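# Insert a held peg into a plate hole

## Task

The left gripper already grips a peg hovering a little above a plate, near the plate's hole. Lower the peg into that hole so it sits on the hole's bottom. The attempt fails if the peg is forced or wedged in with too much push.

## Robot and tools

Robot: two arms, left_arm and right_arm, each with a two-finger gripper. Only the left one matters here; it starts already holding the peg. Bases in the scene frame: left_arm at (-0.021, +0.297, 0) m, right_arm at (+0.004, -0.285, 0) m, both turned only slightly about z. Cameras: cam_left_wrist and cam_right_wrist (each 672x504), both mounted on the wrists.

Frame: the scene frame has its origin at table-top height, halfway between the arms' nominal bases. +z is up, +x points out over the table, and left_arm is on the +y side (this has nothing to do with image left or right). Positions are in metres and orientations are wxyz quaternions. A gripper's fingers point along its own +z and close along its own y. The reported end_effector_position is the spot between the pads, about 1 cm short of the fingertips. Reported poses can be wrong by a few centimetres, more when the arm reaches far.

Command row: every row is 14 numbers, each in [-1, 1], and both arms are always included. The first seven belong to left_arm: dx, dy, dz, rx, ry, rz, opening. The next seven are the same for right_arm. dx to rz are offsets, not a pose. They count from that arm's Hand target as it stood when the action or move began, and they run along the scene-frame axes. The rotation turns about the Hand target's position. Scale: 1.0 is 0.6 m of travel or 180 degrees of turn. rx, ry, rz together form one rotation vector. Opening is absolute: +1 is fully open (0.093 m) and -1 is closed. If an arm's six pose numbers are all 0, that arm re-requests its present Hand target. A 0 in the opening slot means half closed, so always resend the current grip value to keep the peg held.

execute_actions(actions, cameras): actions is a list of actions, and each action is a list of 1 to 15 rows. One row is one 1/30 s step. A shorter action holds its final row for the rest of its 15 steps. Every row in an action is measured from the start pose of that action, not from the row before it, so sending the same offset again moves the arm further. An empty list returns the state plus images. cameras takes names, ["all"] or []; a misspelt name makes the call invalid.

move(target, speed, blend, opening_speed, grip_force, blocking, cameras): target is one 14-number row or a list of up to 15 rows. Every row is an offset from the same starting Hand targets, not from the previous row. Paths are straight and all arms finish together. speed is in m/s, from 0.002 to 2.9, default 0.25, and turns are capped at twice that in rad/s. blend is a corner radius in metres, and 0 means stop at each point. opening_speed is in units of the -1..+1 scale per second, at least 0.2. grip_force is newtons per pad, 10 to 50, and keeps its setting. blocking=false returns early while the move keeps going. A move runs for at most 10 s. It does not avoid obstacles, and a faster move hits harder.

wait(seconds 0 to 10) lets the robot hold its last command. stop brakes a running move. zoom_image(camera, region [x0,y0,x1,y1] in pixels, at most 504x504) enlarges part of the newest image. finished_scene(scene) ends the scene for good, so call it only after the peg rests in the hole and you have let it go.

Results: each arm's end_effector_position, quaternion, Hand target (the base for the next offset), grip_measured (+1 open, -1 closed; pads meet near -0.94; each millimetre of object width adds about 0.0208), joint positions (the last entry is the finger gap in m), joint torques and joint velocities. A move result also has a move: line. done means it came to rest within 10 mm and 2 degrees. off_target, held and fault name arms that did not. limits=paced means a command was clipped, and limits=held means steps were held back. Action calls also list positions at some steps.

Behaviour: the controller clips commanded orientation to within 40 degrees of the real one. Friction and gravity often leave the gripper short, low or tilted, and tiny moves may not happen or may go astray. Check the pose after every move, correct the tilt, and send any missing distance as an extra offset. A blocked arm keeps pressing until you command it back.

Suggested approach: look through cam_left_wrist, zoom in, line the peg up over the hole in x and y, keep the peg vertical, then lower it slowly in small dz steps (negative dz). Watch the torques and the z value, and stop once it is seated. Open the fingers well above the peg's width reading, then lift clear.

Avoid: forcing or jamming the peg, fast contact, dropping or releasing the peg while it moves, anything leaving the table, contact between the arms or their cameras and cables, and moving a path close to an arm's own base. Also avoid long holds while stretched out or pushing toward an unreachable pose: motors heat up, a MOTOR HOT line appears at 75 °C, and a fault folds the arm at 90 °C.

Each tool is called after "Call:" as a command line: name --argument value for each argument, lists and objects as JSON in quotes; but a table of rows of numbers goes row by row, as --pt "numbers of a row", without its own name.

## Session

Call:
execute_actions --actions '[]' --cameras '["cam_left_wrist"]'

Call:
zoom_image --camera "cam_left_wrist" --region '[230, 80, 430, 230]'

Scene clock: 0.00 s.
left_arm: end_effector_position=(+0.2684, +0.1484, +0.1308) grip_measured=-0.255 end_effector_quat_wxyz=(+0.012, +0.856, +0.516, +0.016) | right_arm: end_effector_position=(+0.3789, -0.2649, +0.4022) grip_measured=+1.000 end_effector_quat_wxyz=(+0.707, -0.019, +0.707, +0.019)
Joint positions: left_arm=[-0.504 1.736 1.492 -1.289 -0.015 1.575 0.033] | right_arm=[0 1.047 1.047 0 0 0 0.093]
Joint velocities: left_arm=[0.012 -0.012 0.002 0.051 -0.051 -0.081 0.008] | right_arm=[within noise]
Joint torques (N m): no reading
Heat: left arm: 25 °C; right arm: 24 °C.
Hand target: left_arm +0.2720, +0.1464, +0.1414; +0.029, +0.856, +0.516, +0.026 | right_arm +0.3766, -0.2650, +0.4127; +0.717, -0.019, +0.697, +0.019
Tool commands: left_gripper/opening=-0.941311 right_gripper/opening=+1.0
Images, in order (width x height): cam_left_wrist 672x504.

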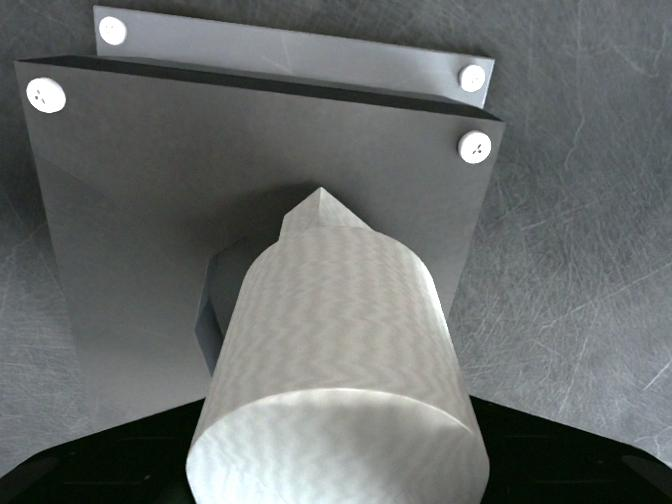

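Scaled by 2.520 from the camera's 672x504 image, which has a finer 960x720 frame.

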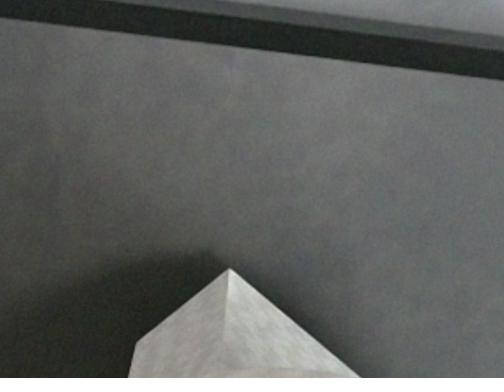

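Call:
move --target '[0.024,0.0099,0.0417,0,0,0,-0.9413,0,0,0,0,0,0,1]' --speed 0.15 --cameras '["cam_left_wrist"]'

Call:
zoom_image --camera "cam_left_wrist" --region '[200, 80, 440, 260]'

Call:
zoom_image --camera "cam_left_wrist" --region '[265, 170, 385, 260]'

Scene clock: 16.30 s.
left_arm: end_effector_position=(+0.2813, +0.1527, +0.1559) grip_measured=-0.198 end_effector_quat_wxyz=(+0.018, +0.853, +0.522, +0.021) | right_arm: end_effector_position=(+0.3789, -0.2649, +0.4021) grip_measured=+1.000 end_effector_quat_wxyz=(+0.707, -0.019, +0.707, +0.019)
Joint positions: left_arm=[-0.474 1.763 1.624 -1.378 -0.015 1.591 0.036] | right_arm=[0 1.047 1.047 0 0 0 0.093]
Joint torques (N m): left_arm=[0.64 -7.88 7.71 0.3 -0.02 0.19] | right_arm=[-0.18 -3 8.02 2.25 -0.01 -0.03]
Heat: left arm: 29 °C; right arm: 27 °C.
Hand target: left_arm +0.2864, +0.1523, +0.1664; +0.029, +0.856, +0.516, +0.026 | right_arm +0.3766, -0.2650, +0.4126; +0.717, -0.019, +0.697, +0.019
Off the commanded pose: left_arm 0.012 m, 2 deg | right_arm 0.011 m, 2 deg.
move: off_target (left_arm, right_arm)
Images, in order (width x height): cam_left_wrist 672x504.

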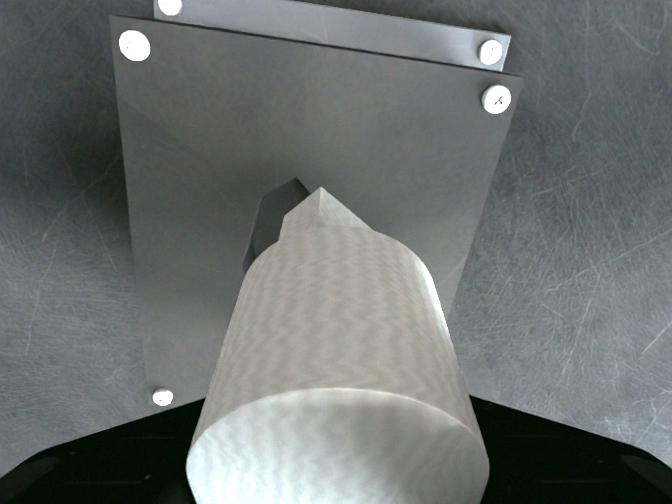

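Scaled by 2.100 from the camera's 672x504 image, which has a finer 960x720 frame.

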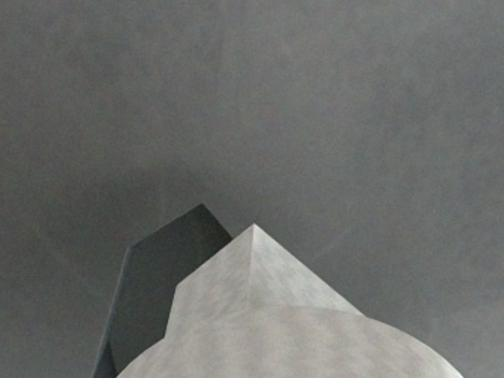

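Scaled by 4.200 from the camera's 672x504 image, which has a finer 960x720 frame.

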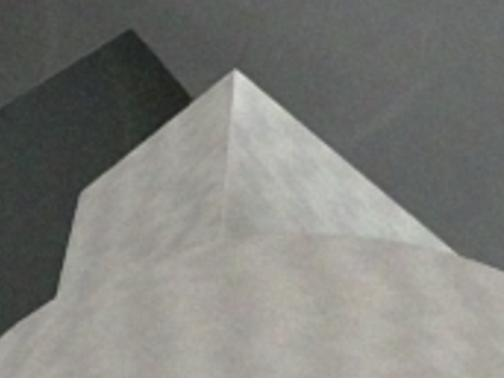

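Call:
move --target '[0.026,-0.0077,-0.0167,0.0531,-0.0135,-0.0583,-0.9413,0,0,0,0,0,0,1]' --speed 0.2 --cameras '["cam_left_wrist"]'

Call:
zoom_image --camera "cam_left_wrist" --region '[240, 100, 400, 260]'

Scene clock: 50.33 s.
left_arm: end_effector_position=(+0.2966, +0.1515, +0.1448) grip_measured=-0.198 end_effector_quat_wxyz=(-0.038, +0.893, +0.443, +0.072) | right_arm: end_effector_position=(+0.3789, -0.2649, +0.4021) grip_measured=+1.000 end_effector_quat_wxyz=(+0.707, -0.019, +0.707, +0.019)
Joint positions: left_arm=[-0.529 1.846 1.674 -1.381 -0.161 1.716 0.036] | right_arm=[0 1.047 1.047 0 0 0 0.093]
Joint torques (N m): left_arm=[-0.75 -8.59 7.87 0.27 -0.28 0.2] | right_arm=[-0.18 -3 8.02 2.25 -0.02 -0.03]
Heat: left arm: 32 °C; right arm: 31 °C.
Hand target: left_arm +0.3020, +0.1478, +0.1564; -0.029, +0.898, +0.431, +0.084 | right_arm +0.3766, -0.2650, +0.4126; +0.717, -0.019, +0.697, +0.019
Off the commanded pose: left_arm 0.013 m, 2 deg | right_arm 0.011 m, 2 deg.
move: off_target (left_arm, right_arm)
Images, in order (width x height): cam_left_wrist 672x504.

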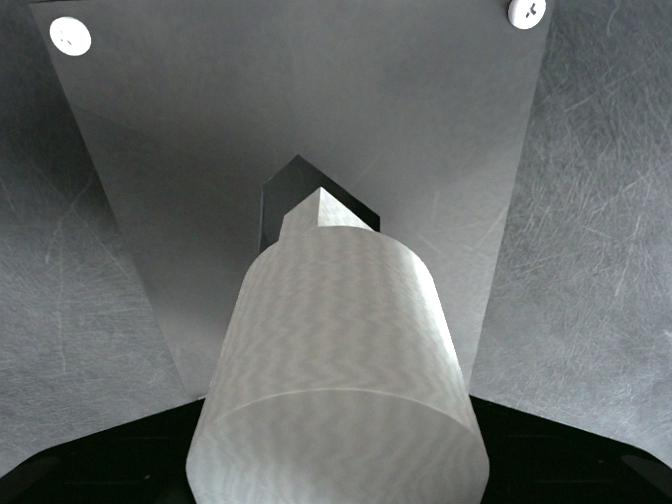

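Scaled by 3.150 from the camera's 672x504 image, which has a finer 960x720 frame.

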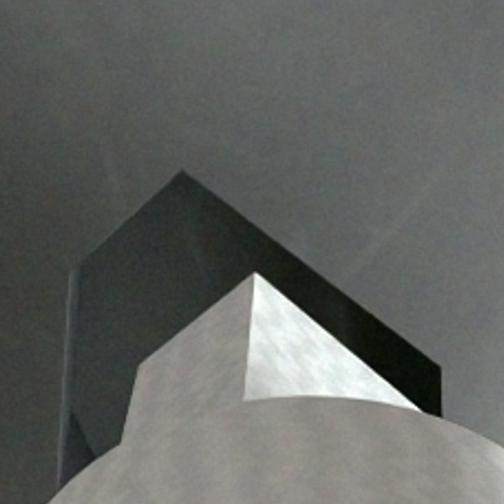

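Call:
move --target '[0.0096,-0.0078,-0.0267,0.0046,-0.0035,0.0083,-0.9413,0,0,0,0,0,0,1]' --speed 0.12 --cameras '["cam_left_wrist"]'

Call:
zoom_image --camera "cam_left_wrist" --region '[260, 140, 400, 260]'

Scene clock: 85.33 s.
left_arm: end_effector_position=(+0.3018, +0.1483, +0.1358) grip_measured=-0.198 end_effector_quat_wxyz=(-0.046, +0.893, +0.440, +0.077) | right_arm: end_effector_position=(+0.3789, -0.2649, +0.4021) grip_measured=+1.000 end_effector_quat_wxyz=(+0.707, -0.019, +0.707, +0.019)
Joint positions: left_arm=[-0.538 1.875 1.674 -1.36 -0.179 1.71 0.036] | right_arm=[0 1.047 1.047 0 0 0 0.093]
Joint torques (N m): left_arm=[-0.84 -8.87 5.65 0.6 -0.25 -0.1] | right_arm=[-0.2 -3 8.02 2.25 -0.01 -0.03]
Heat: left arm: 37 °C; right arm: 33 °C.
Hand target: left_arm +0.3078, +0.1432, +0.1404; -0.034, +0.891, +0.442, +0.092 | right_arm +0.3766, -0.2650, +0.4126; +0.717, -0.019, +0.697, +0.019
Off the commanded pose: left_arm 0.009 m, 2 deg | right_arm 0.011 m, 2 deg.
move: off_target (right_arm)
Images, in order (width x height): cam_left_wrist 672x504.

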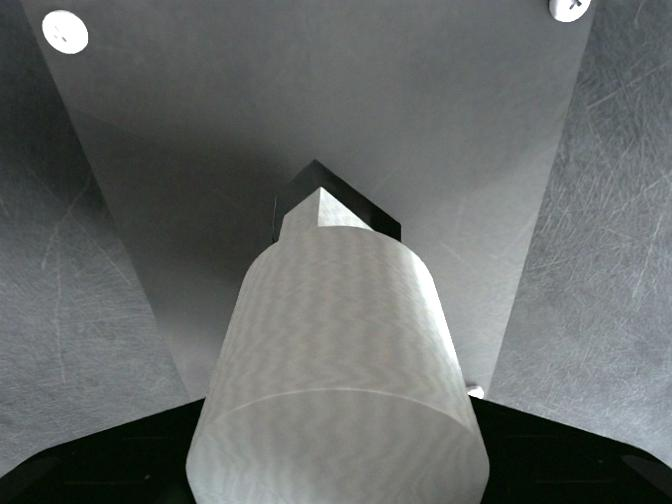

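Scaled by 3.600 from the camera's 672x504 image, which has a finer 960x720 frame.

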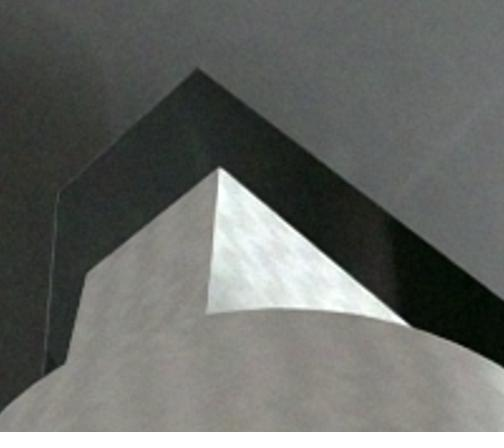

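Call:
move --target '[-0.0017,-0.0045,0,-0.0028,-0.0037,0,-0.9413,0,0,0,0,0,0,1]' --speed 0.06 --cameras '["cam_left_wrist"]'

Call:
zoom_image --camera "cam_left_wrist" --region '[260, 140, 400, 260]'

Scene clock: 136.17 s.
left_arm: end_effector_position=(+0.3045, +0.1449, +0.1359) grip_measured=-0.198 end_effector_quat_wxyz=(-0.039, +0.892, +0.442, +0.082) | right_arm: end_effector_position=(+0.3789, -0.2649, +0.4021) grip_measured=+1.000 end_effector_quat_wxyz=(+0.707, -0.019, +0.707, +0.019)
Joint positions: left_arm=[-0.543 1.875 1.674 -1.344 -0.18 1.703 0.036] | right_arm=[0 1.047 1.047 0 0 0 0.093]
Joint torques (N m): left_arm=[-1.24 -9.88 4.55 0.6 -0.25 -0.16] | right_arm=[-0.2 -3.02 8.02 2.25 -0.02 -0.03]
Heat: left arm: 39 °C; right arm: 35 °C.
Hand target: left_arm +0.3068, +0.1405, +0.1404; -0.028, +0.891, +0.443, +0.095 | right_arm +0.3766, -0.2650, +0.4126; +0.717, -0.019, +0.697, +0.019
Off the commanded pose: left_arm 0.007 m, 2 deg | right_arm 0.011 m, 2 deg.
move: off_target (right_arm)
Images, in order (width x height): cam_left_wrist 672x504.

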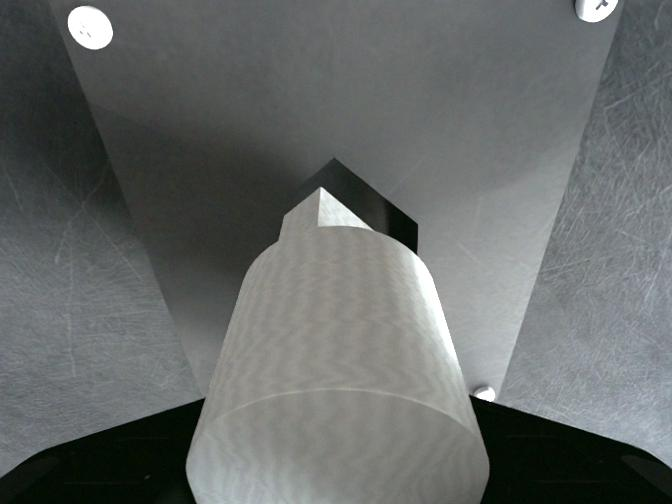

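Scaled by 3.600 from the camera's 672x504 image, which has a finer 960x720 frame.

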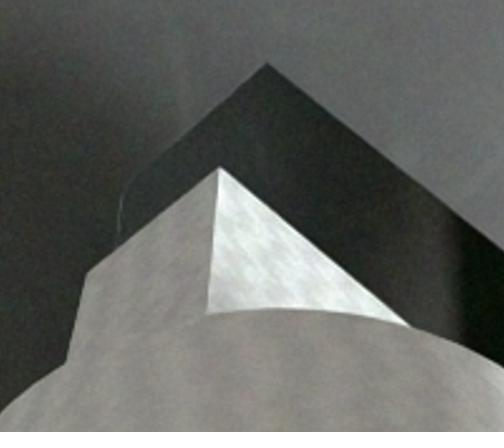

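Call:
move --target '[-0.0056,0.0025,-0.0033,0,0,0,-0.9413,0,0,0,0,0,0,1]' --speed 0.06 --cameras '["cam_left_wrist"]'

Call:
zoom_image --camera "cam_left_wrist" --region '[260, 140, 400, 260]'

Scene clock: 184.67 s.
left_arm: end_effector_position=(+0.3023, +0.1461, +0.1299) grip_measured=-0.198 end_effector_quat_wxyz=(-0.043, +0.892, +0.442, +0.079) | right_arm: end_effector_position=(+0.3789, -0.2649, +0.4021) grip_measured=+1.000 end_effector_quat_wxyz=(+0.707, -0.019, +0.707, +0.019)
Joint positions: left_arm=[-0.543 1.875 1.651 -1.331 -0.18 1.702 0.036] | right_arm=[0 1.047 1.047 0 0 0 0.093]
Joint torques (N m): left_arm=[-1.31 -11.29 4.33 0.61 -0.24 -0.14] | right_arm=[-0.18 -3 8.03 2.25 -0.01 -0.03]
Heat: left arm: 42 °C; right arm: 36 °C.
Hand target: left_arm +0.3035, +0.1420, +0.1385; -0.028, +0.891, +0.443, +0.095 | right_arm +0.3766, -0.2650, +0.4126; +0.717, -0.019, +0.697, +0.019
Off the commanded pose: left_arm 0.009 m, 3 deg | right_arm 0.011 m, 2 deg.
move: off_target (left_arm, right_arm)
Images, in order (width x height): cam_left_wrist 672x504.

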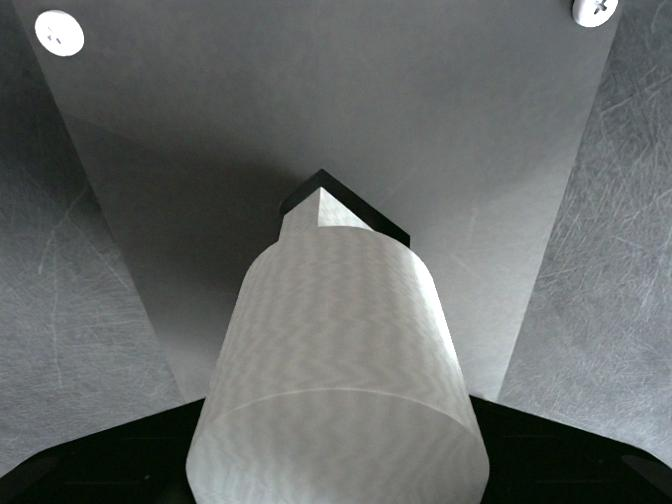

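Scaled by 3.600 from the camera's 672x504 image, which has a finer 960x720 frame.

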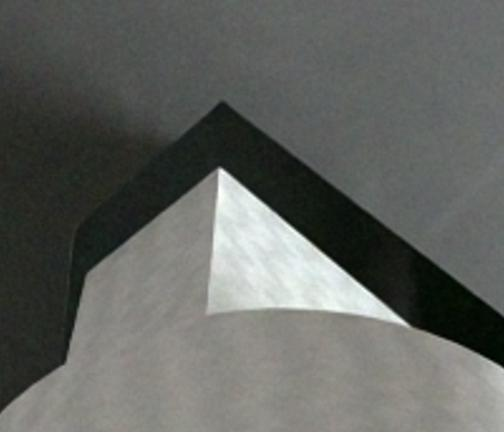

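Call:
move --target '[0,0,-0.005,0,0,0,-0.9413,0,0,0,0,0,0,1]' --speed 0.06 --cameras '["cam_left_wrist"]'

Call:
zoom_image --camera "cam_left_wrist" --region '[260, 140, 400, 260]'

Scene clock: 200.93 s.
left_arm: end_effector_position=(+0.3022, +0.1462, +0.1278) grip_measured=-0.198 end_effector_quat_wxyz=(-0.044, +0.892, +0.442, +0.079) | right_arm: end_effector_position=(+0.3789, -0.2649, +0.4021) grip_measured=+1.000 end_effector_quat_wxyz=(+0.707, -0.019, +0.707, +0.019)
Joint positions: left_arm=[-0.543 1.875 1.642 -1.323 -0.181 1.701 0.036] | right_arm=[0 1.047 1.047 0 0 0 0.093]
Joint torques (N m): left_arm=[-1.32 -11.3 4 0.66 -0.24 -0.11] | right_arm=[-0.2 -3.02 8.02 2.25 -0.01 -0.03]
Heat: left arm: 44 °C; right arm: 36 °C.
Hand target: left_arm +0.3034, +0.1420, +0.1354; -0.028, +0.891, +0.443, +0.095 | right_arm +0.3766, -0.2650, +0.4126; +0.717, -0.019, +0.697, +0.019
Off the commanded pose: left_arm 0.009 m, 3 deg | right_arm 0.011 m, 2 deg.
move: off_target (left_arm, right_arm)
Images, in order (width x height): cam_left_wrist 672x504.

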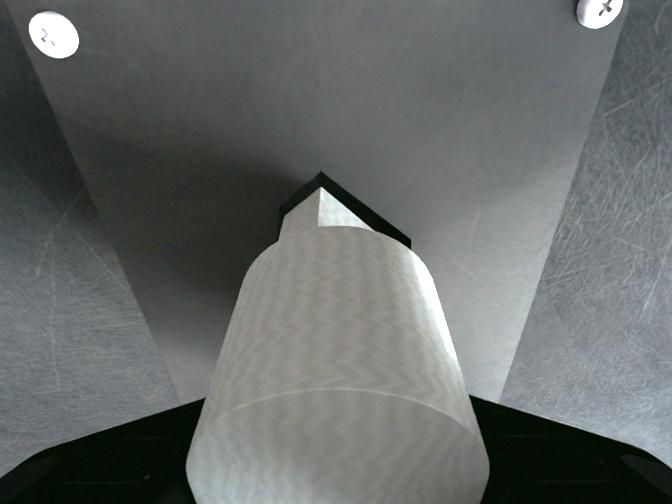

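Scaled by 3.600 from the camera's 672x504 image, which has a finer 960x720 frame.

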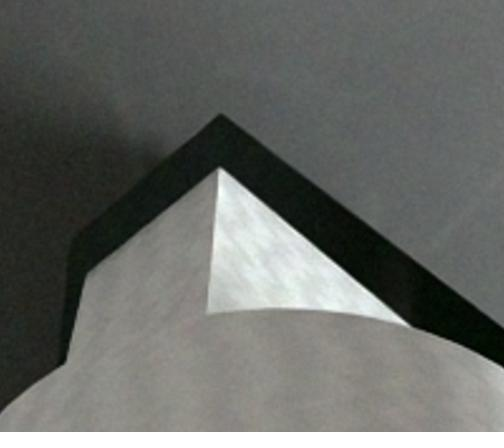

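Call:
move --target '[-0.0014,0,-0.002,0,0,0.014,-0.9413,0,0,0,0,0,0,1]' --speed 0.06 --cameras '["cam_left_wrist"]'

Call:
zoom_image --camera "cam_left_wrist" --region '[260, 140, 400, 260]'

Scene clock: 240.03 s.
left_arm: end_effector_position=(+0.3017, +0.1450, +0.1279) grip_measured=-0.198 end_effector_quat_wxyz=(-0.043, +0.884, +0.459, +0.081) | right_arm: end_effector_position=(+0.3789, -0.2649, +0.4021) grip_measured=+1.000 end_effector_quat_wxyz=(+0.707, -0.019, +0.707, +0.019)
Joint positions: left_arm=[-0.548 1.875 1.642 -1.323 -0.183 1.659 0.036] | right_arm=[0 1.047 1.047 0 0 0 0.093]
Joint torques (N m): left_arm=[-1.02 -10.84 4.1 0.6 -0.25 -0.15] | right_arm=[-0.18 -3.02 8.03 2.25 -0.01 -0.03]
Heat: left arm: 47 °C; right arm: 37 °C.
Hand target: left_arm +0.3025, +0.1420, +0.1342; -0.030, +0.881, +0.462, +0.095 | right_arm +0.3766, -0.2650, +0.4126; +0.717, -0.019, +0.697, +0.019
Off the commanded pose: left_arm 0.007 m, 2 deg | right_arm 0.011 m, 2 deg.
move: off_target (right_arm)
Images, in order (width x height): cam_left_wrist 672x504.

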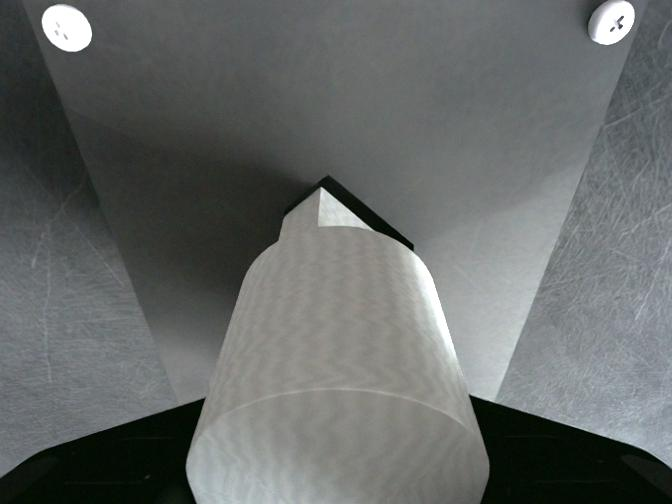

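Scaled by 3.600 from the camera's 672x504 image, which has a finer 960x720 frame.

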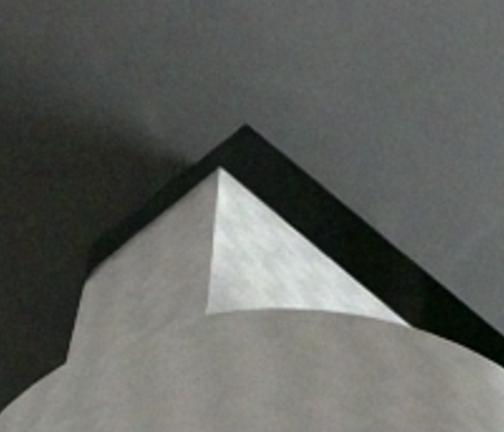

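Call:
move --target '[-0.0035,0.0016,0,0,0,0,-0.9413,0,0,0,0,0,0,1]' --speed 0.05 --cameras '["cam_left_wrist"]'

Call:
zoom_image --camera "cam_left_wrist" --region '[260, 140, 400, 260]'

Scene clock: 263.10 s.
left_arm: end_effector_position=(+0.3015, +0.1459, +0.1275) grip_measured=-0.198 end_effector_quat_wxyz=(-0.043, +0.883, +0.461, +0.083) | right_arm: end_effector_position=(+0.3789, -0.2649, +0.4021) grip_measured=+1.000 end_effector_quat_wxyz=(+0.707, -0.019, +0.707, +0.019)
Joint positions: left_arm=[-0.548 1.872 1.637 -1.32 -0.187 1.655 0.036] | right_arm=[0 1.047 1.047 0 0 0 0.093]
Joint torques (N m): left_arm=[-1.22 -11.37 3.62 0.58 -0.19 -0.16] | right_arm=[-0.18 -3 8.02 2.25 -0.01 -0.03]
Heat: left arm: 48 °C; right arm: 37 °C.
Hand target: left_arm +0.3005, +0.1429, +0.1342; -0.030, +0.881, +0.462, +0.095 | right_arm +0.3766, -0.2650, +0.4126; +0.717, -0.019, +0.697, +0.019
Off the commanded pose: left_arm 0.007 m, 2 deg | right_arm 0.011 m, 2 deg.
move: off_target (right_arm)
Images, in order (width x height): cam_left_wrist 672x504.

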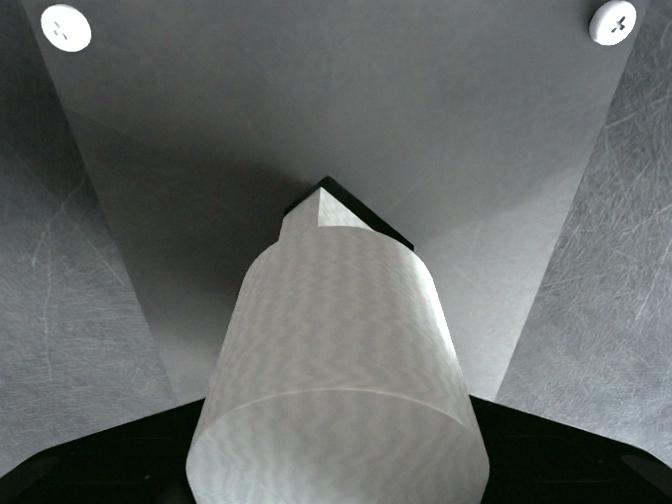

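Scaled by 3.600 from the camera's 672x504 image, which has a finer 960x720 frame.

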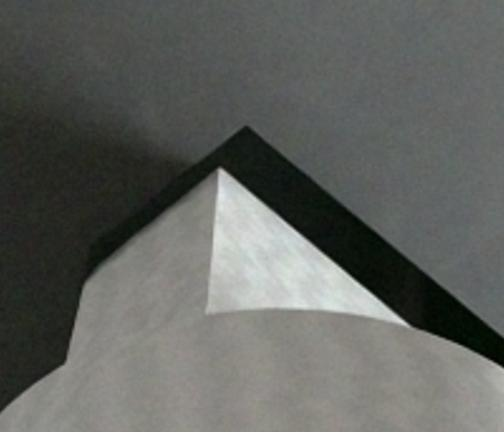

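Call:
zoom_image --camera "cam_left_wrist" --region '[270, 165, 350, 245]'

Scaled by 6.300 from the camera's 672x504 image, which has a finer 960x720 frame.

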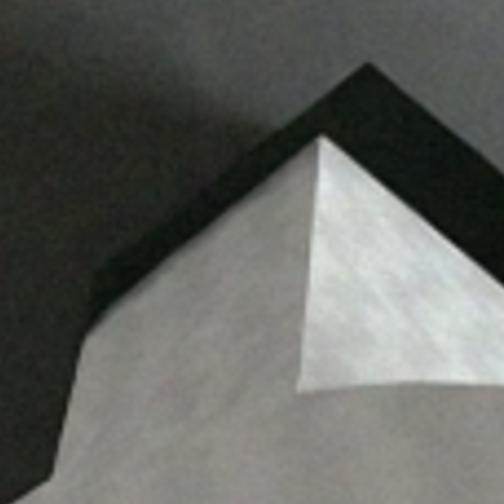

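Call:
move --target '[-0.0025,0.0022,-0.002,0,0,0,-0.9413,0,0,0,0,0,0,1]' --speed 0.05 --cameras '["cam_left_wrist"]'

Call:
zoom_image --camera "cam_left_wrist" --region '[270, 165, 350, 245]'

Scene clock: 291.93 s.
left_arm: end_effector_position=(+0.3012, +0.1463, +0.1274) grip_measured=-0.198 end_effector_quat_wxyz=(-0.040, +0.882, +0.461, +0.086) | right_arm: end_effector_position=(+0.3789, -0.2649, +0.4021) grip_measured=+1.000 end_effector_quat_wxyz=(+0.707, -0.019, +0.707, +0.019)
Joint positions: left_arm=[-0.548 1.862 1.623 -1.308 -0.188 1.654 0.036] | right_arm=[0 1.047 1.047 0 0 0 0.093]
Joint torques (N m): left_arm=[-1.13 -11.21 3.52 0.56 -0.19 -0.11] | right_arm=[-0.2 -3 8.01 2.25 -0.01 -0.03]
Heat: left arm: 46 °C; right arm: 38 °C.
Hand target: left_arm +0.2990, +0.1442, +0.1331; -0.030, +0.881, +0.462, +0.095 | right_arm +0.3766, -0.2650, +0.4126; +0.717, -0.019, +0.697, +0.019
Off the commanded pose: left_arm 0.006 m, 2 deg | right_arm 0.011 m, 2 deg.
move: off_target (right_arm)
Images, in order (width x height): cam_left_wrist 672x504.

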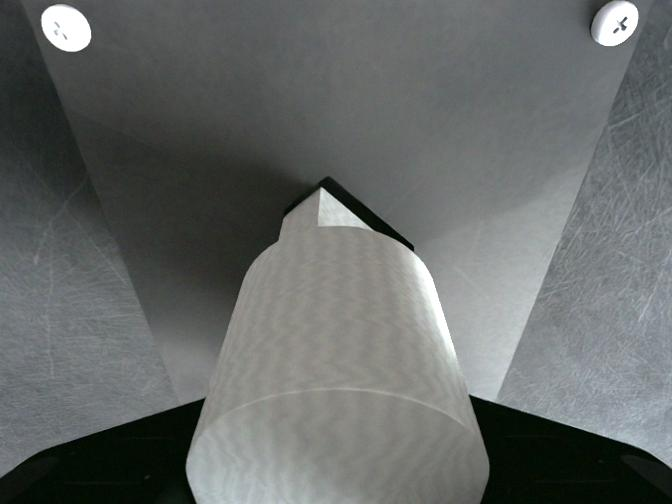

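Scaled by 6.300 from the camera's 672x504 image, which has a finer 960x720 frame.

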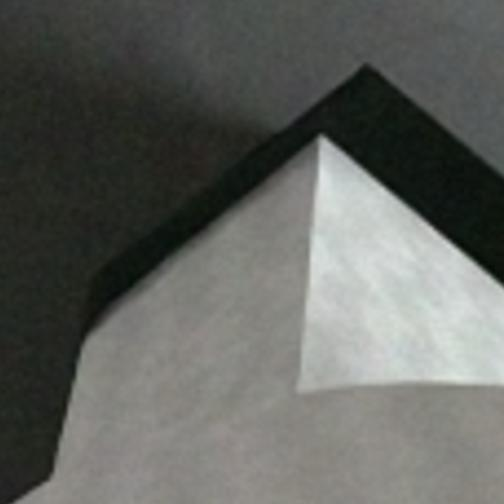

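Call:
move --target '[0.0013,-0.0017,0.0157,0,0,0,-0.9413,0,0,0,0,0,0,1]' --speed 0.06 --cameras '["cam_left_wrist"]'

Call:
zoom_image --camera "cam_left_wrist" --region '[260, 140, 400, 260]'

Scene clock: 315.43 s.
left_arm: end_effector_position=(+0.3011, +0.1463, +0.1274) grip_measured=-0.198 end_effector_quat_wxyz=(-0.040, +0.882, +0.462, +0.086) | right_arm: end_effector_position=(+0.3789, -0.2649, +0.4021) grip_measured=+1.000 end_effector_quat_wxyz=(+0.707, -0.019, +0.707, +0.019)
Joint positions: left_arm=[-0.548 1.862 1.623 -1.308 -0.188 1.653 0.036] | right_arm=[0 1.047 1.047 0 0 0 0.093]
Joint torques (N m): left_arm=[-1.21 -10.78 6.76 0.11 -0.21 -0.13] | right_arm=[-0.18 -3 8.02 2.25 -0.01 -0.03]
Heat: left arm: 50 °C; right arm: 38 °C.
Hand target: left_arm +0.2997, +0.1432, +0.1425; -0.030, +0.881, +0.462, +0.095 | right_arm +0.3766, -0.2650, +0.4126; +0.717, -0.019, +0.697, +0.019
Off the commanded pose: left_arm 0.015 m, 2 deg | right_arm 0.011 m, 2 deg.
move: off_target (left_arm, right_arm)
Images, in order (width x height): cam_left_wrist 672x504.

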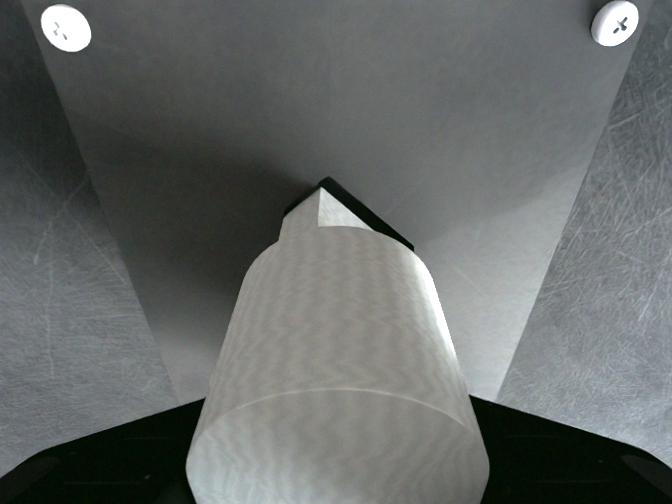

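Scaled by 3.600 from the camera's 672x504 image, which has a finer 960x720 frame.

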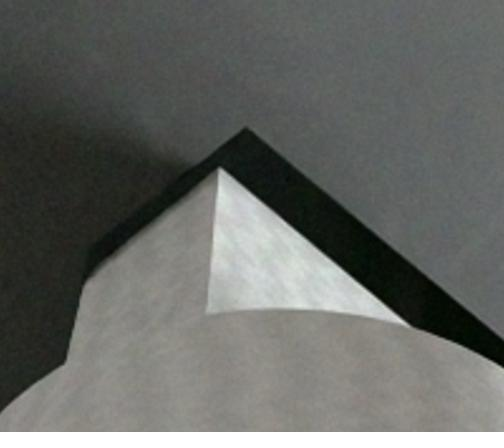

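Call:
move --target '[0,0,0.006,0,0,0,-0.9413,0,0,0,0,0,0,1]' --speed 0.06 --cameras '["cam_left_wrist"]'

Call:
zoom_image --camera "cam_left_wrist" --region '[260, 140, 400, 260]'

Scene clock: 325.00 s.
left_arm: end_effector_position=(+0.2974, +0.1484, +0.1275) grip_measured=-0.198 end_effector_quat_wxyz=(-0.048, +0.882, +0.461, +0.081) | right_arm: end_effector_position=(+0.3789, -0.2649, +0.4021) grip_measured=+1.000 end_effector_quat_wxyz=(+0.707, -0.019, +0.707, +0.019)
Joint positions: left_arm=[-0.548 1.862 1.624 -1.327 -0.188 1.653 0.036] | right_arm=[0 1.047 1.047 0 0 0 0.093]
Joint torques (N m): left_arm=[-1.13 -10.7 7.75 0.11 -0.19 -0.13] | right_arm=[-0.2 -3 8.02 2.25 -0.01 -0.03]
Heat: left arm: 51 °C; right arm: 38 °C.
Hand target: left_arm +0.2997, +0.1432, +0.1461; -0.030, +0.881, +0.462, +0.095 | right_arm +0.3766, -0.2650, +0.4126; +0.717, -0.019, +0.697, +0.019
Off the commanded pose: left_arm 0.019 m, 3 deg | right_arm 0.011 m, 2 deg.
move: off_target (left_arm, right_arm)
Images, in order (width x height): cam_left_wrist 672x504.

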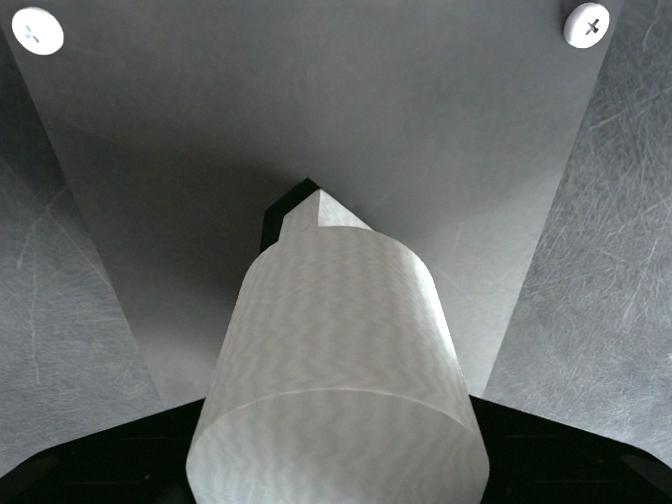

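Scaled by 3.600 from the camera's 672x504 image, which has a finer 960x720 frame.

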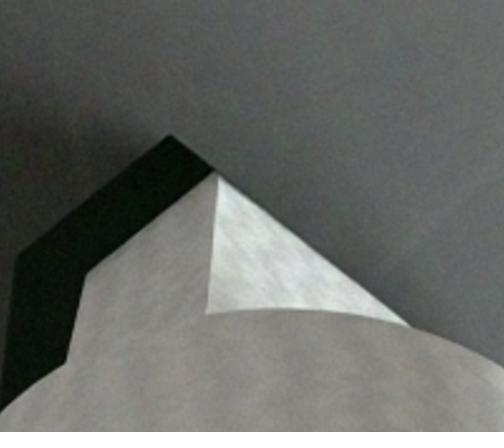

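Call:
move --target '[0.0033,-0.0022,-0.0183,0,0,0,-0.9413,0,0,0,0,0,0,1]' --speed 0.05 --cameras '["cam_left_wrist"]'

Call:
zoom_image --camera "cam_left_wrist" --region '[260, 140, 400, 260]'

Scene clock: 352.33 s.
left_arm: end_effector_position=(+0.2975, +0.1484, +0.1275) grip_measured=-0.198 end_effector_quat_wxyz=(-0.047, +0.882, +0.461, +0.081) | right_arm: end_effector_position=(+0.3789, -0.2649, +0.4021) grip_measured=+1.000 end_effector_quat_wxyz=(+0.707, -0.019, +0.707, +0.019)
Joint positions: left_arm=[-0.548 1.862 1.624 -1.326 -0.188 1.653 0.036] | right_arm=[0 1.047 1.047 0 0 0 0.093]
Joint torques (N m): left_arm=[-1.21 -9.85 5.46 0.57 -0.19 -0.15] | right_arm=[-0.2 -3 8.02 2.25 -0.01 -0.02]
Heat: left arm: 51 °C; right arm: 39 °C.
Hand target: left_arm +0.3017, +0.1419, +0.1351; -0.030, +0.881, +0.462, +0.095 | right_arm +0.3766, -0.2650, +0.4126; +0.717, -0.019, +0.697, +0.019
Off the commanded pose: left_arm 0.011 m, 3 deg | right_arm 0.011 m, 2 deg.
move: off_target (left_arm, right_arm)
Images, in order (width x height): cam_left_wrist 672x504.

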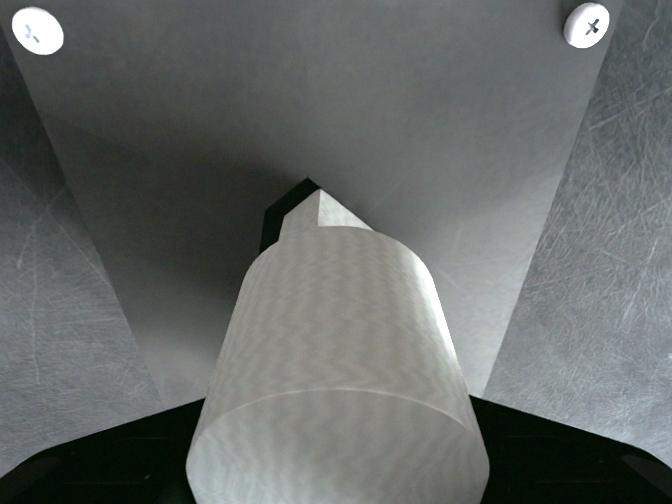

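Scaled by 3.600 from the camera's 672x504 image, which has a finer 960x720 frame.

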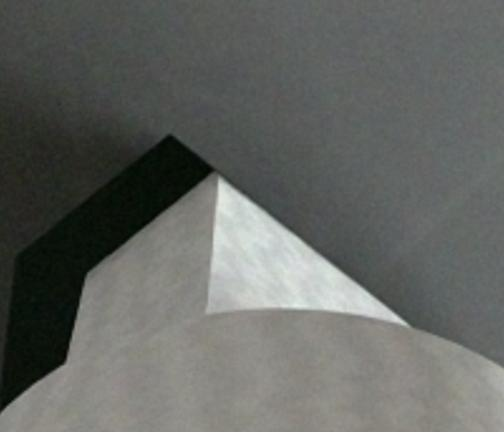

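Call:
move --target '[0.0035,-0.0024,-0.004,0,0,0,-0.9413,0,0,0,0,0,0,1]' --speed 0.05 --cameras '["cam_left_wrist"]'

Call:
zoom_image --camera "cam_left_wrist" --region '[260, 140, 400, 260]'

Scene clock: 363.33 s.
left_arm: end_effector_position=(+0.2987, +0.1477, +0.1276) grip_measured=-0.198 end_effector_quat_wxyz=(-0.045, +0.882, +0.461, +0.083) | right_arm: end_effector_position=(+0.3789, -0.2649, +0.4021) grip_measured=+1.000 end_effector_quat_wxyz=(+0.707, -0.019, +0.707, +0.019)
Joint positions: left_arm=[-0.548 1.862 1.624 -1.321 -0.188 1.653 0.036] | right_arm=[0 1.047 1.047 0 0 0 0.093]
Joint torques (N m): left_arm=[-1.33 -8.99 5.74 0.6 -0.21 -0.12] | right_arm=[-0.2 -3 8.02 2.25 -0.02 -0.02]
Heat: left arm: 50 °C; right arm: 39 °C.
Hand target: left_arm +0.3039, +0.1404, +0.1328; -0.030, +0.881, +0.462, +0.095 | right_arm +0.3766, -0.2650, +0.4126; +0.717, -0.019, +0.697, +0.019
Off the commanded pose: left_arm 0.010 m, 2 deg | right_arm 0.011 m, 2 deg.
move: off_target (right_arm)
Images, in order (width x height): cam_left_wrist 672x504.

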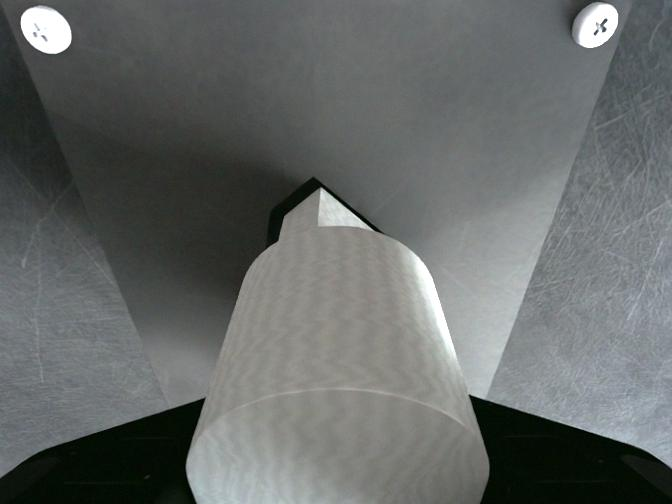

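Scaled by 3.600 from the camera's 672x504 image, which has a finer 960x720 frame.

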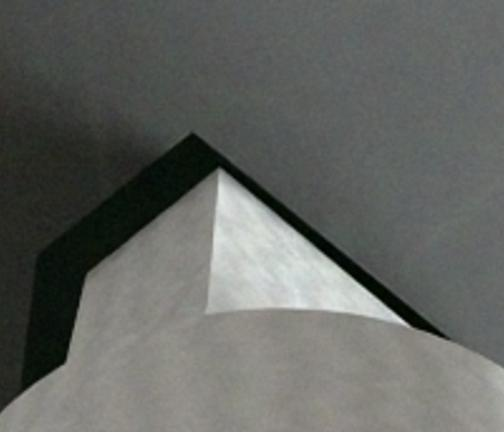

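Call:
move --target '[0.0008,-0.0006,-0.009,0,0,0,-0.9413,0,0,0,0,0,0,1]' --speed 0.05 --cameras '["cam_left_wrist"]'

Call:
zoom_image --camera "cam_left_wrist" --region '[260, 140, 400, 260]'

Scene clock: 373.37 s.
left_arm: end_effector_position=(+0.3010, +0.1464, +0.1276) grip_measured=-0.198 end_effector_quat_wxyz=(-0.040, +0.882, +0.462, +0.086) | right_arm: end_effector_position=(+0.3789, -0.2649, +0.4021) grip_measured=+1.000 end_effector_quat_wxyz=(+0.707, -0.019, +0.707, +0.019)
Joint positions: left_arm=[-0.548 1.862 1.624 -1.31 -0.188 1.653 0.036] | right_arm=[0 1.047 1.047 0 0 0 0.093]
Joint torques (N m): left_arm=[-1.25 -8.77 4.37 0.73 -0.2 -0.12] | right_arm=[-0.18 -3.02 8.03 2.25 -0.02 -0.03]
Heat: left arm: 49 °C; right arm: 39 °C.
Hand target: left_arm +0.3043, +0.1400, +0.1274; -0.030, +0.881, +0.462, +0.095 | right_arm +0.3766, -0.2650, +0.4126; +0.717, -0.019, +0.697, +0.019
Off the commanded pose: left_arm 0.007 m, 2 deg | right_arm 0.011 m, 2 deg.
move: off_target (right_arm)
Images, in order (width x height): cam_left_wrist 672x504.

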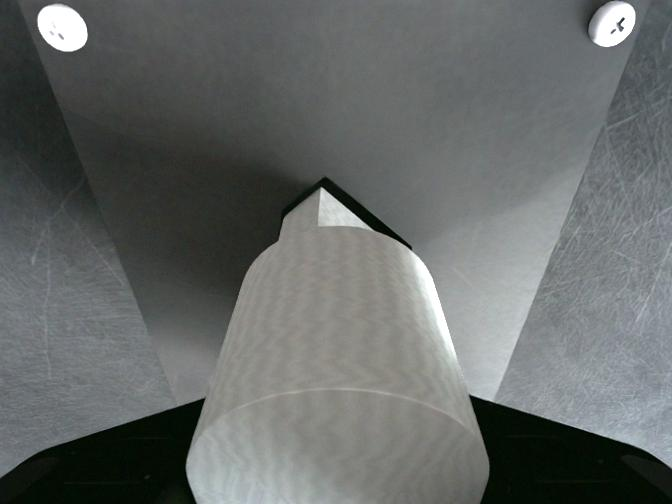

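Scaled by 3.600 from the camera's 672x504 image, which has a finer 960x720 frame.

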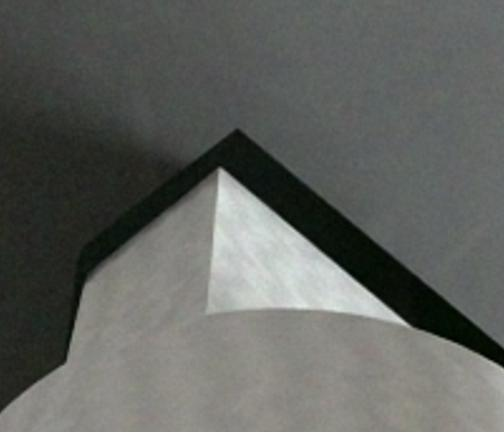

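Call:
move --target '[-0.0035,-0.0035,0.0083,0,0,0,-0.9413,0,0,0,0,0,0,1]' --speed 0.05 --cameras '["cam_left_wrist"]'

Call:
zoom_image --camera "cam_left_wrist" --region '[260, 140, 400, 260]'

Scene clock: 393.47 s.
left_arm: end_effector_position=(+0.2996, +0.1433, +0.1276) grip_measured=-0.198 end_effector_quat_wxyz=(-0.040, +0.883, +0.460, +0.086) | right_arm: end_effector_position=(+0.3789, -0.2649, +0.4021) grip_measured=+1.000 end_effector_quat_wxyz=(+0.707, -0.019, +0.707, +0.019)
Joint positions: left_arm=[-0.558 1.862 1.624 -1.31 -0.189 1.647 0.036] | right_arm=[0 1.047 1.047 0 0 0 0.093]
Joint torques (N m): left_arm=[-1.1 -9.05 5.63 0.51 -0.19 -0.14] | right_arm=[-0.18 -3 8.02 2.25 -0.02 -0.03]
Heat: left arm: 48 °C; right arm: 39 °C.
Hand target: left_arm +0.3022, +0.1379, +0.1323; -0.030, +0.881, +0.462, +0.095 | right_arm +0.3766, -0.2650, +0.4126; +0.717, -0.019, +0.697, +0.019
Off the commanded pose: left_arm 0.008 m, 2 deg | right_arm 0.011 m, 2 deg.
move: off_target (right_arm)
Images, in order (width x height): cam_left_wrist 672x504.

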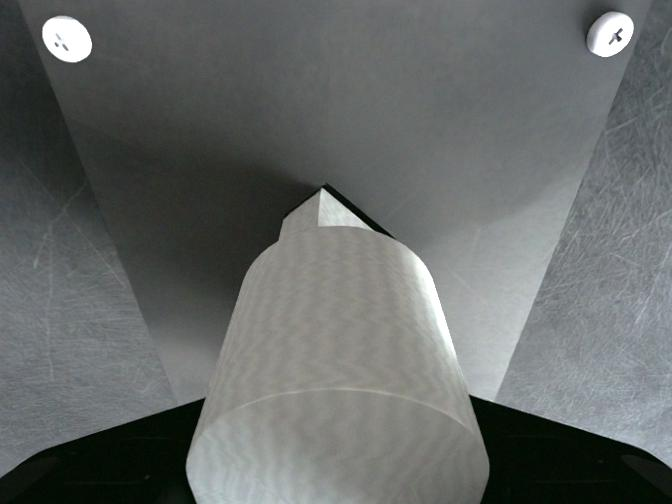

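Scaled by 3.600 from the camera's 672x504 image, which has a finer 960x720 frame.

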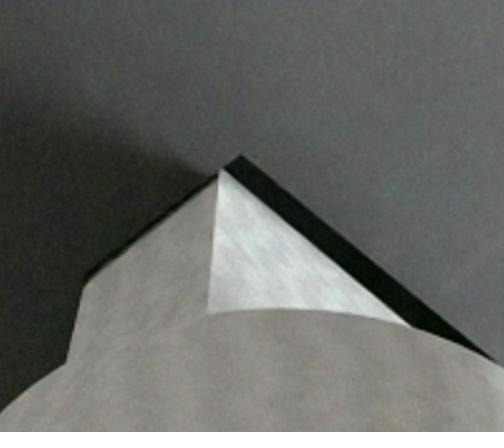

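Call:
move --target '[-0.0012,0.0035,-0.01,0,0,0,-0.9413,0,0,0,0,0,0,1]' --speed 0.05 --cameras '["cam_left_wrist"]'

Call:
zoom_image --camera "cam_left_wrist" --region '[260, 140, 400, 260]'

Scene clock: 415.87 s.
left_arm: end_effector_position=(+0.2992, +0.1435, +0.1239) grip_measured=-0.198 end_effector_quat_wxyz=(-0.040, +0.883, +0.460, +0.086) | right_arm: end_effector_position=(+0.3789, -0.2649, +0.4021) grip_measured=+1.000 end_effector_quat_wxyz=(+0.707, -0.019, +0.707, +0.019)
Joint positions: left_arm=[-0.558 1.862 1.609 -1.296 -0.189 1.646 0.036] | right_arm=[0 1.047 1.047 0 0 0 0.093]
Joint torques (N m): left_arm=[-0.77 -9.59 4.3 0.64 -0.18 -0.11] | right_arm=[-0.18 -3 8.02 2.25 -0.02 -0.03]
Heat: left arm: 47 °C; right arm: 39 °C.
Hand target: left_arm +0.3015, +0.1401, +0.1264; -0.030, +0.881, +0.462, +0.095 | right_arm +0.3766, -0.2650, +0.4126; +0.717, -0.019, +0.697, +0.019
Off the commanded pose: left_arm 0.005 m, 2 deg | right_arm 0.011 m, 2 deg.
move: off_target (right_arm)
Images, in order (width x height): cam_left_wrist 672x504.

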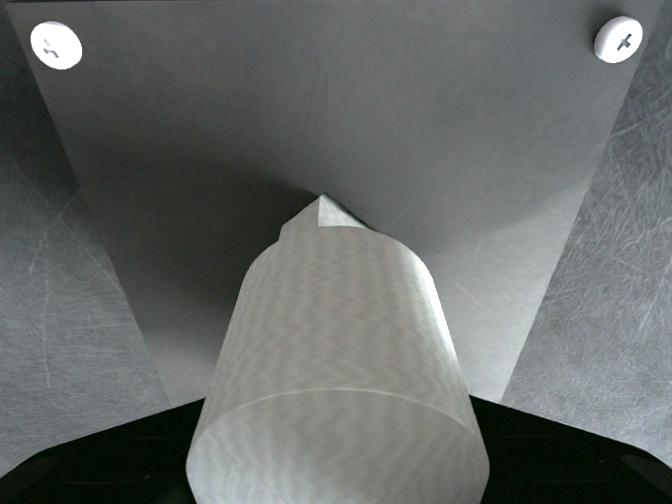

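Scaled by 3.600 from the camera's 672x504 image, which has a finer 960x720 frame.

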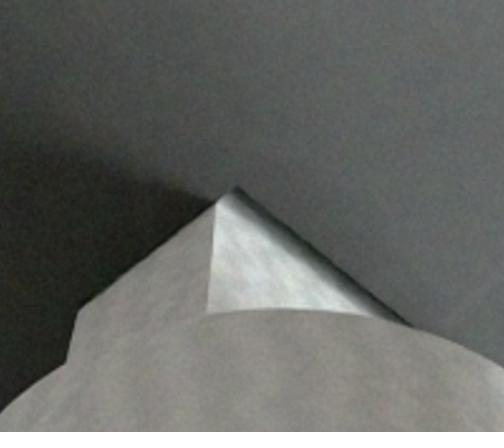

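Call:
move --target '[-0.0005,0.0018,-0.009,0,0,0,-0.9413,0,0,0,0,0,0,1]' --speed 0.05 --cameras '["cam_left_wrist"]'

Call:
zoom_image --camera "cam_left_wrist" --region '[260, 140, 400, 260]'

Scene clock: 429.30 s.
left_arm: end_effector_position=(+0.2989, +0.1438, +0.1175) grip_measured=-0.198 end_effector_quat_wxyz=(-0.041, +0.883, +0.460, +0.085) | right_arm: end_effector_position=(+0.3789, -0.2649, +0.4021) grip_measured=+1.000 end_effector_quat_wxyz=(+0.707, -0.019, +0.707, +0.019)
Joint positions: left_arm=[-0.558 1.862 1.584 -1.272 -0.189 1.646 0.036] | right_arm=[0 1.047 1.047 0 0 0 0.093]
Joint torques (N m): left_arm=[-0.54 -9.81 4.36 0.66 -0.19 -0.11] | right_arm=[-0.18 -3 8.03 2.25 -0.01 -0.03]
Heat: left arm: 48 °C; right arm: 40 °C.
Hand target: left_arm +0.3012, +0.1411, +0.1209; -0.030, +0.881, +0.462, +0.095 | right_arm +0.3766, -0.2650, +0.4126; +0.717, -0.019, +0.697, +0.019
Off the commanded pose: left_arm 0.005 m, 2 deg | right_arm 0.011 m, 2 deg.
move: off_target (right_arm)
Images, in order (width x height): cam_left_wrist 672x504.

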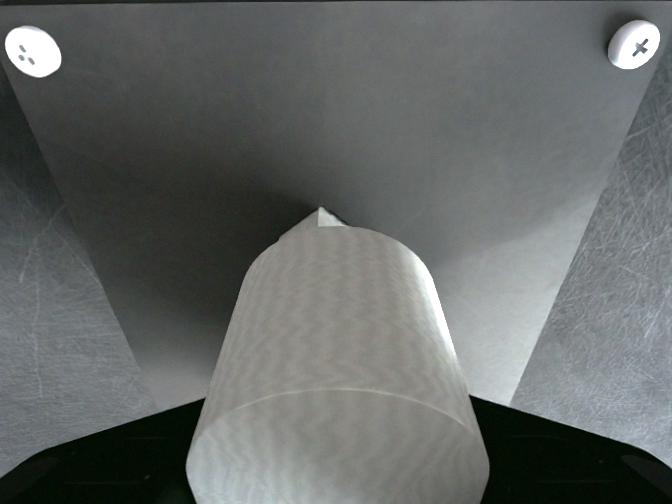

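Scaled by 3.600 from the camera's 672x504 image, which has a finer 960x720 frame.

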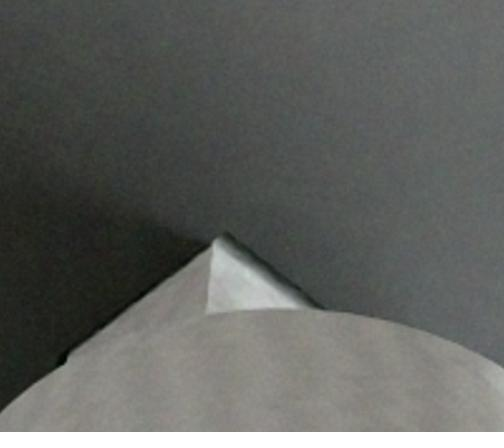

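Call:
move --target '[0,0.0008,-0.01,0,0,0,-0.9413,0,0,0,0,0,0,1]' --speed 0.05 --cameras '["cam_left_wrist"]'

Scene clock: 445.17 s.
left_arm: end_effector_position=(+0.2985, +0.1440, +0.1115) grip_measured=-0.198 end_effector_quat_wxyz=(-0.041, +0.883, +0.460, +0.085) | right_arm: end_effector_position=(+0.3789, -0.2649, +0.4021) grip_measured=+1.000 end_effector_quat_wxyz=(+0.707, -0.019, +0.707, +0.019)
Joint positions: left_arm=[-0.558 1.862 1.56 -1.249 -0.189 1.646 0.036] | right_arm=[0 1.047 1.047 0 0 0 0.093]
Joint torques (N m): left_arm=[-0.54 -9.83 4.29 0.64 -0.2 -0.07] | right_arm=[-0.18 -3 8.03 2.25 -0.02 -0.03]
Heat: left arm: 49 °C; right arm: 40 °C.
Hand target: left_arm +0.3012, +0.1416, +0.1149; -0.030, +0.881, +0.462, +0.095 | right_arm +0.3766, -0.2650, +0.4126; +0.717, -0.019, +0.697, +0.019
Off the commanded pose: left_arm 0.005 m, 2 deg | right_arm 0.011 m, 2 deg.
move: off_target (right_arm)
Images, in order (width x height): cam_left_wrist 672x504.

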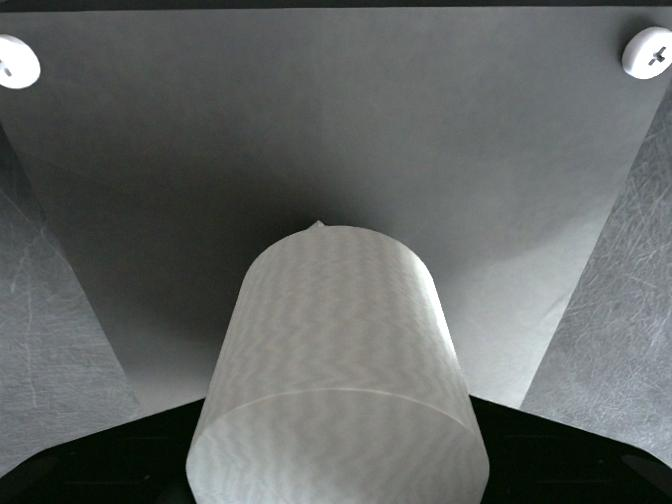

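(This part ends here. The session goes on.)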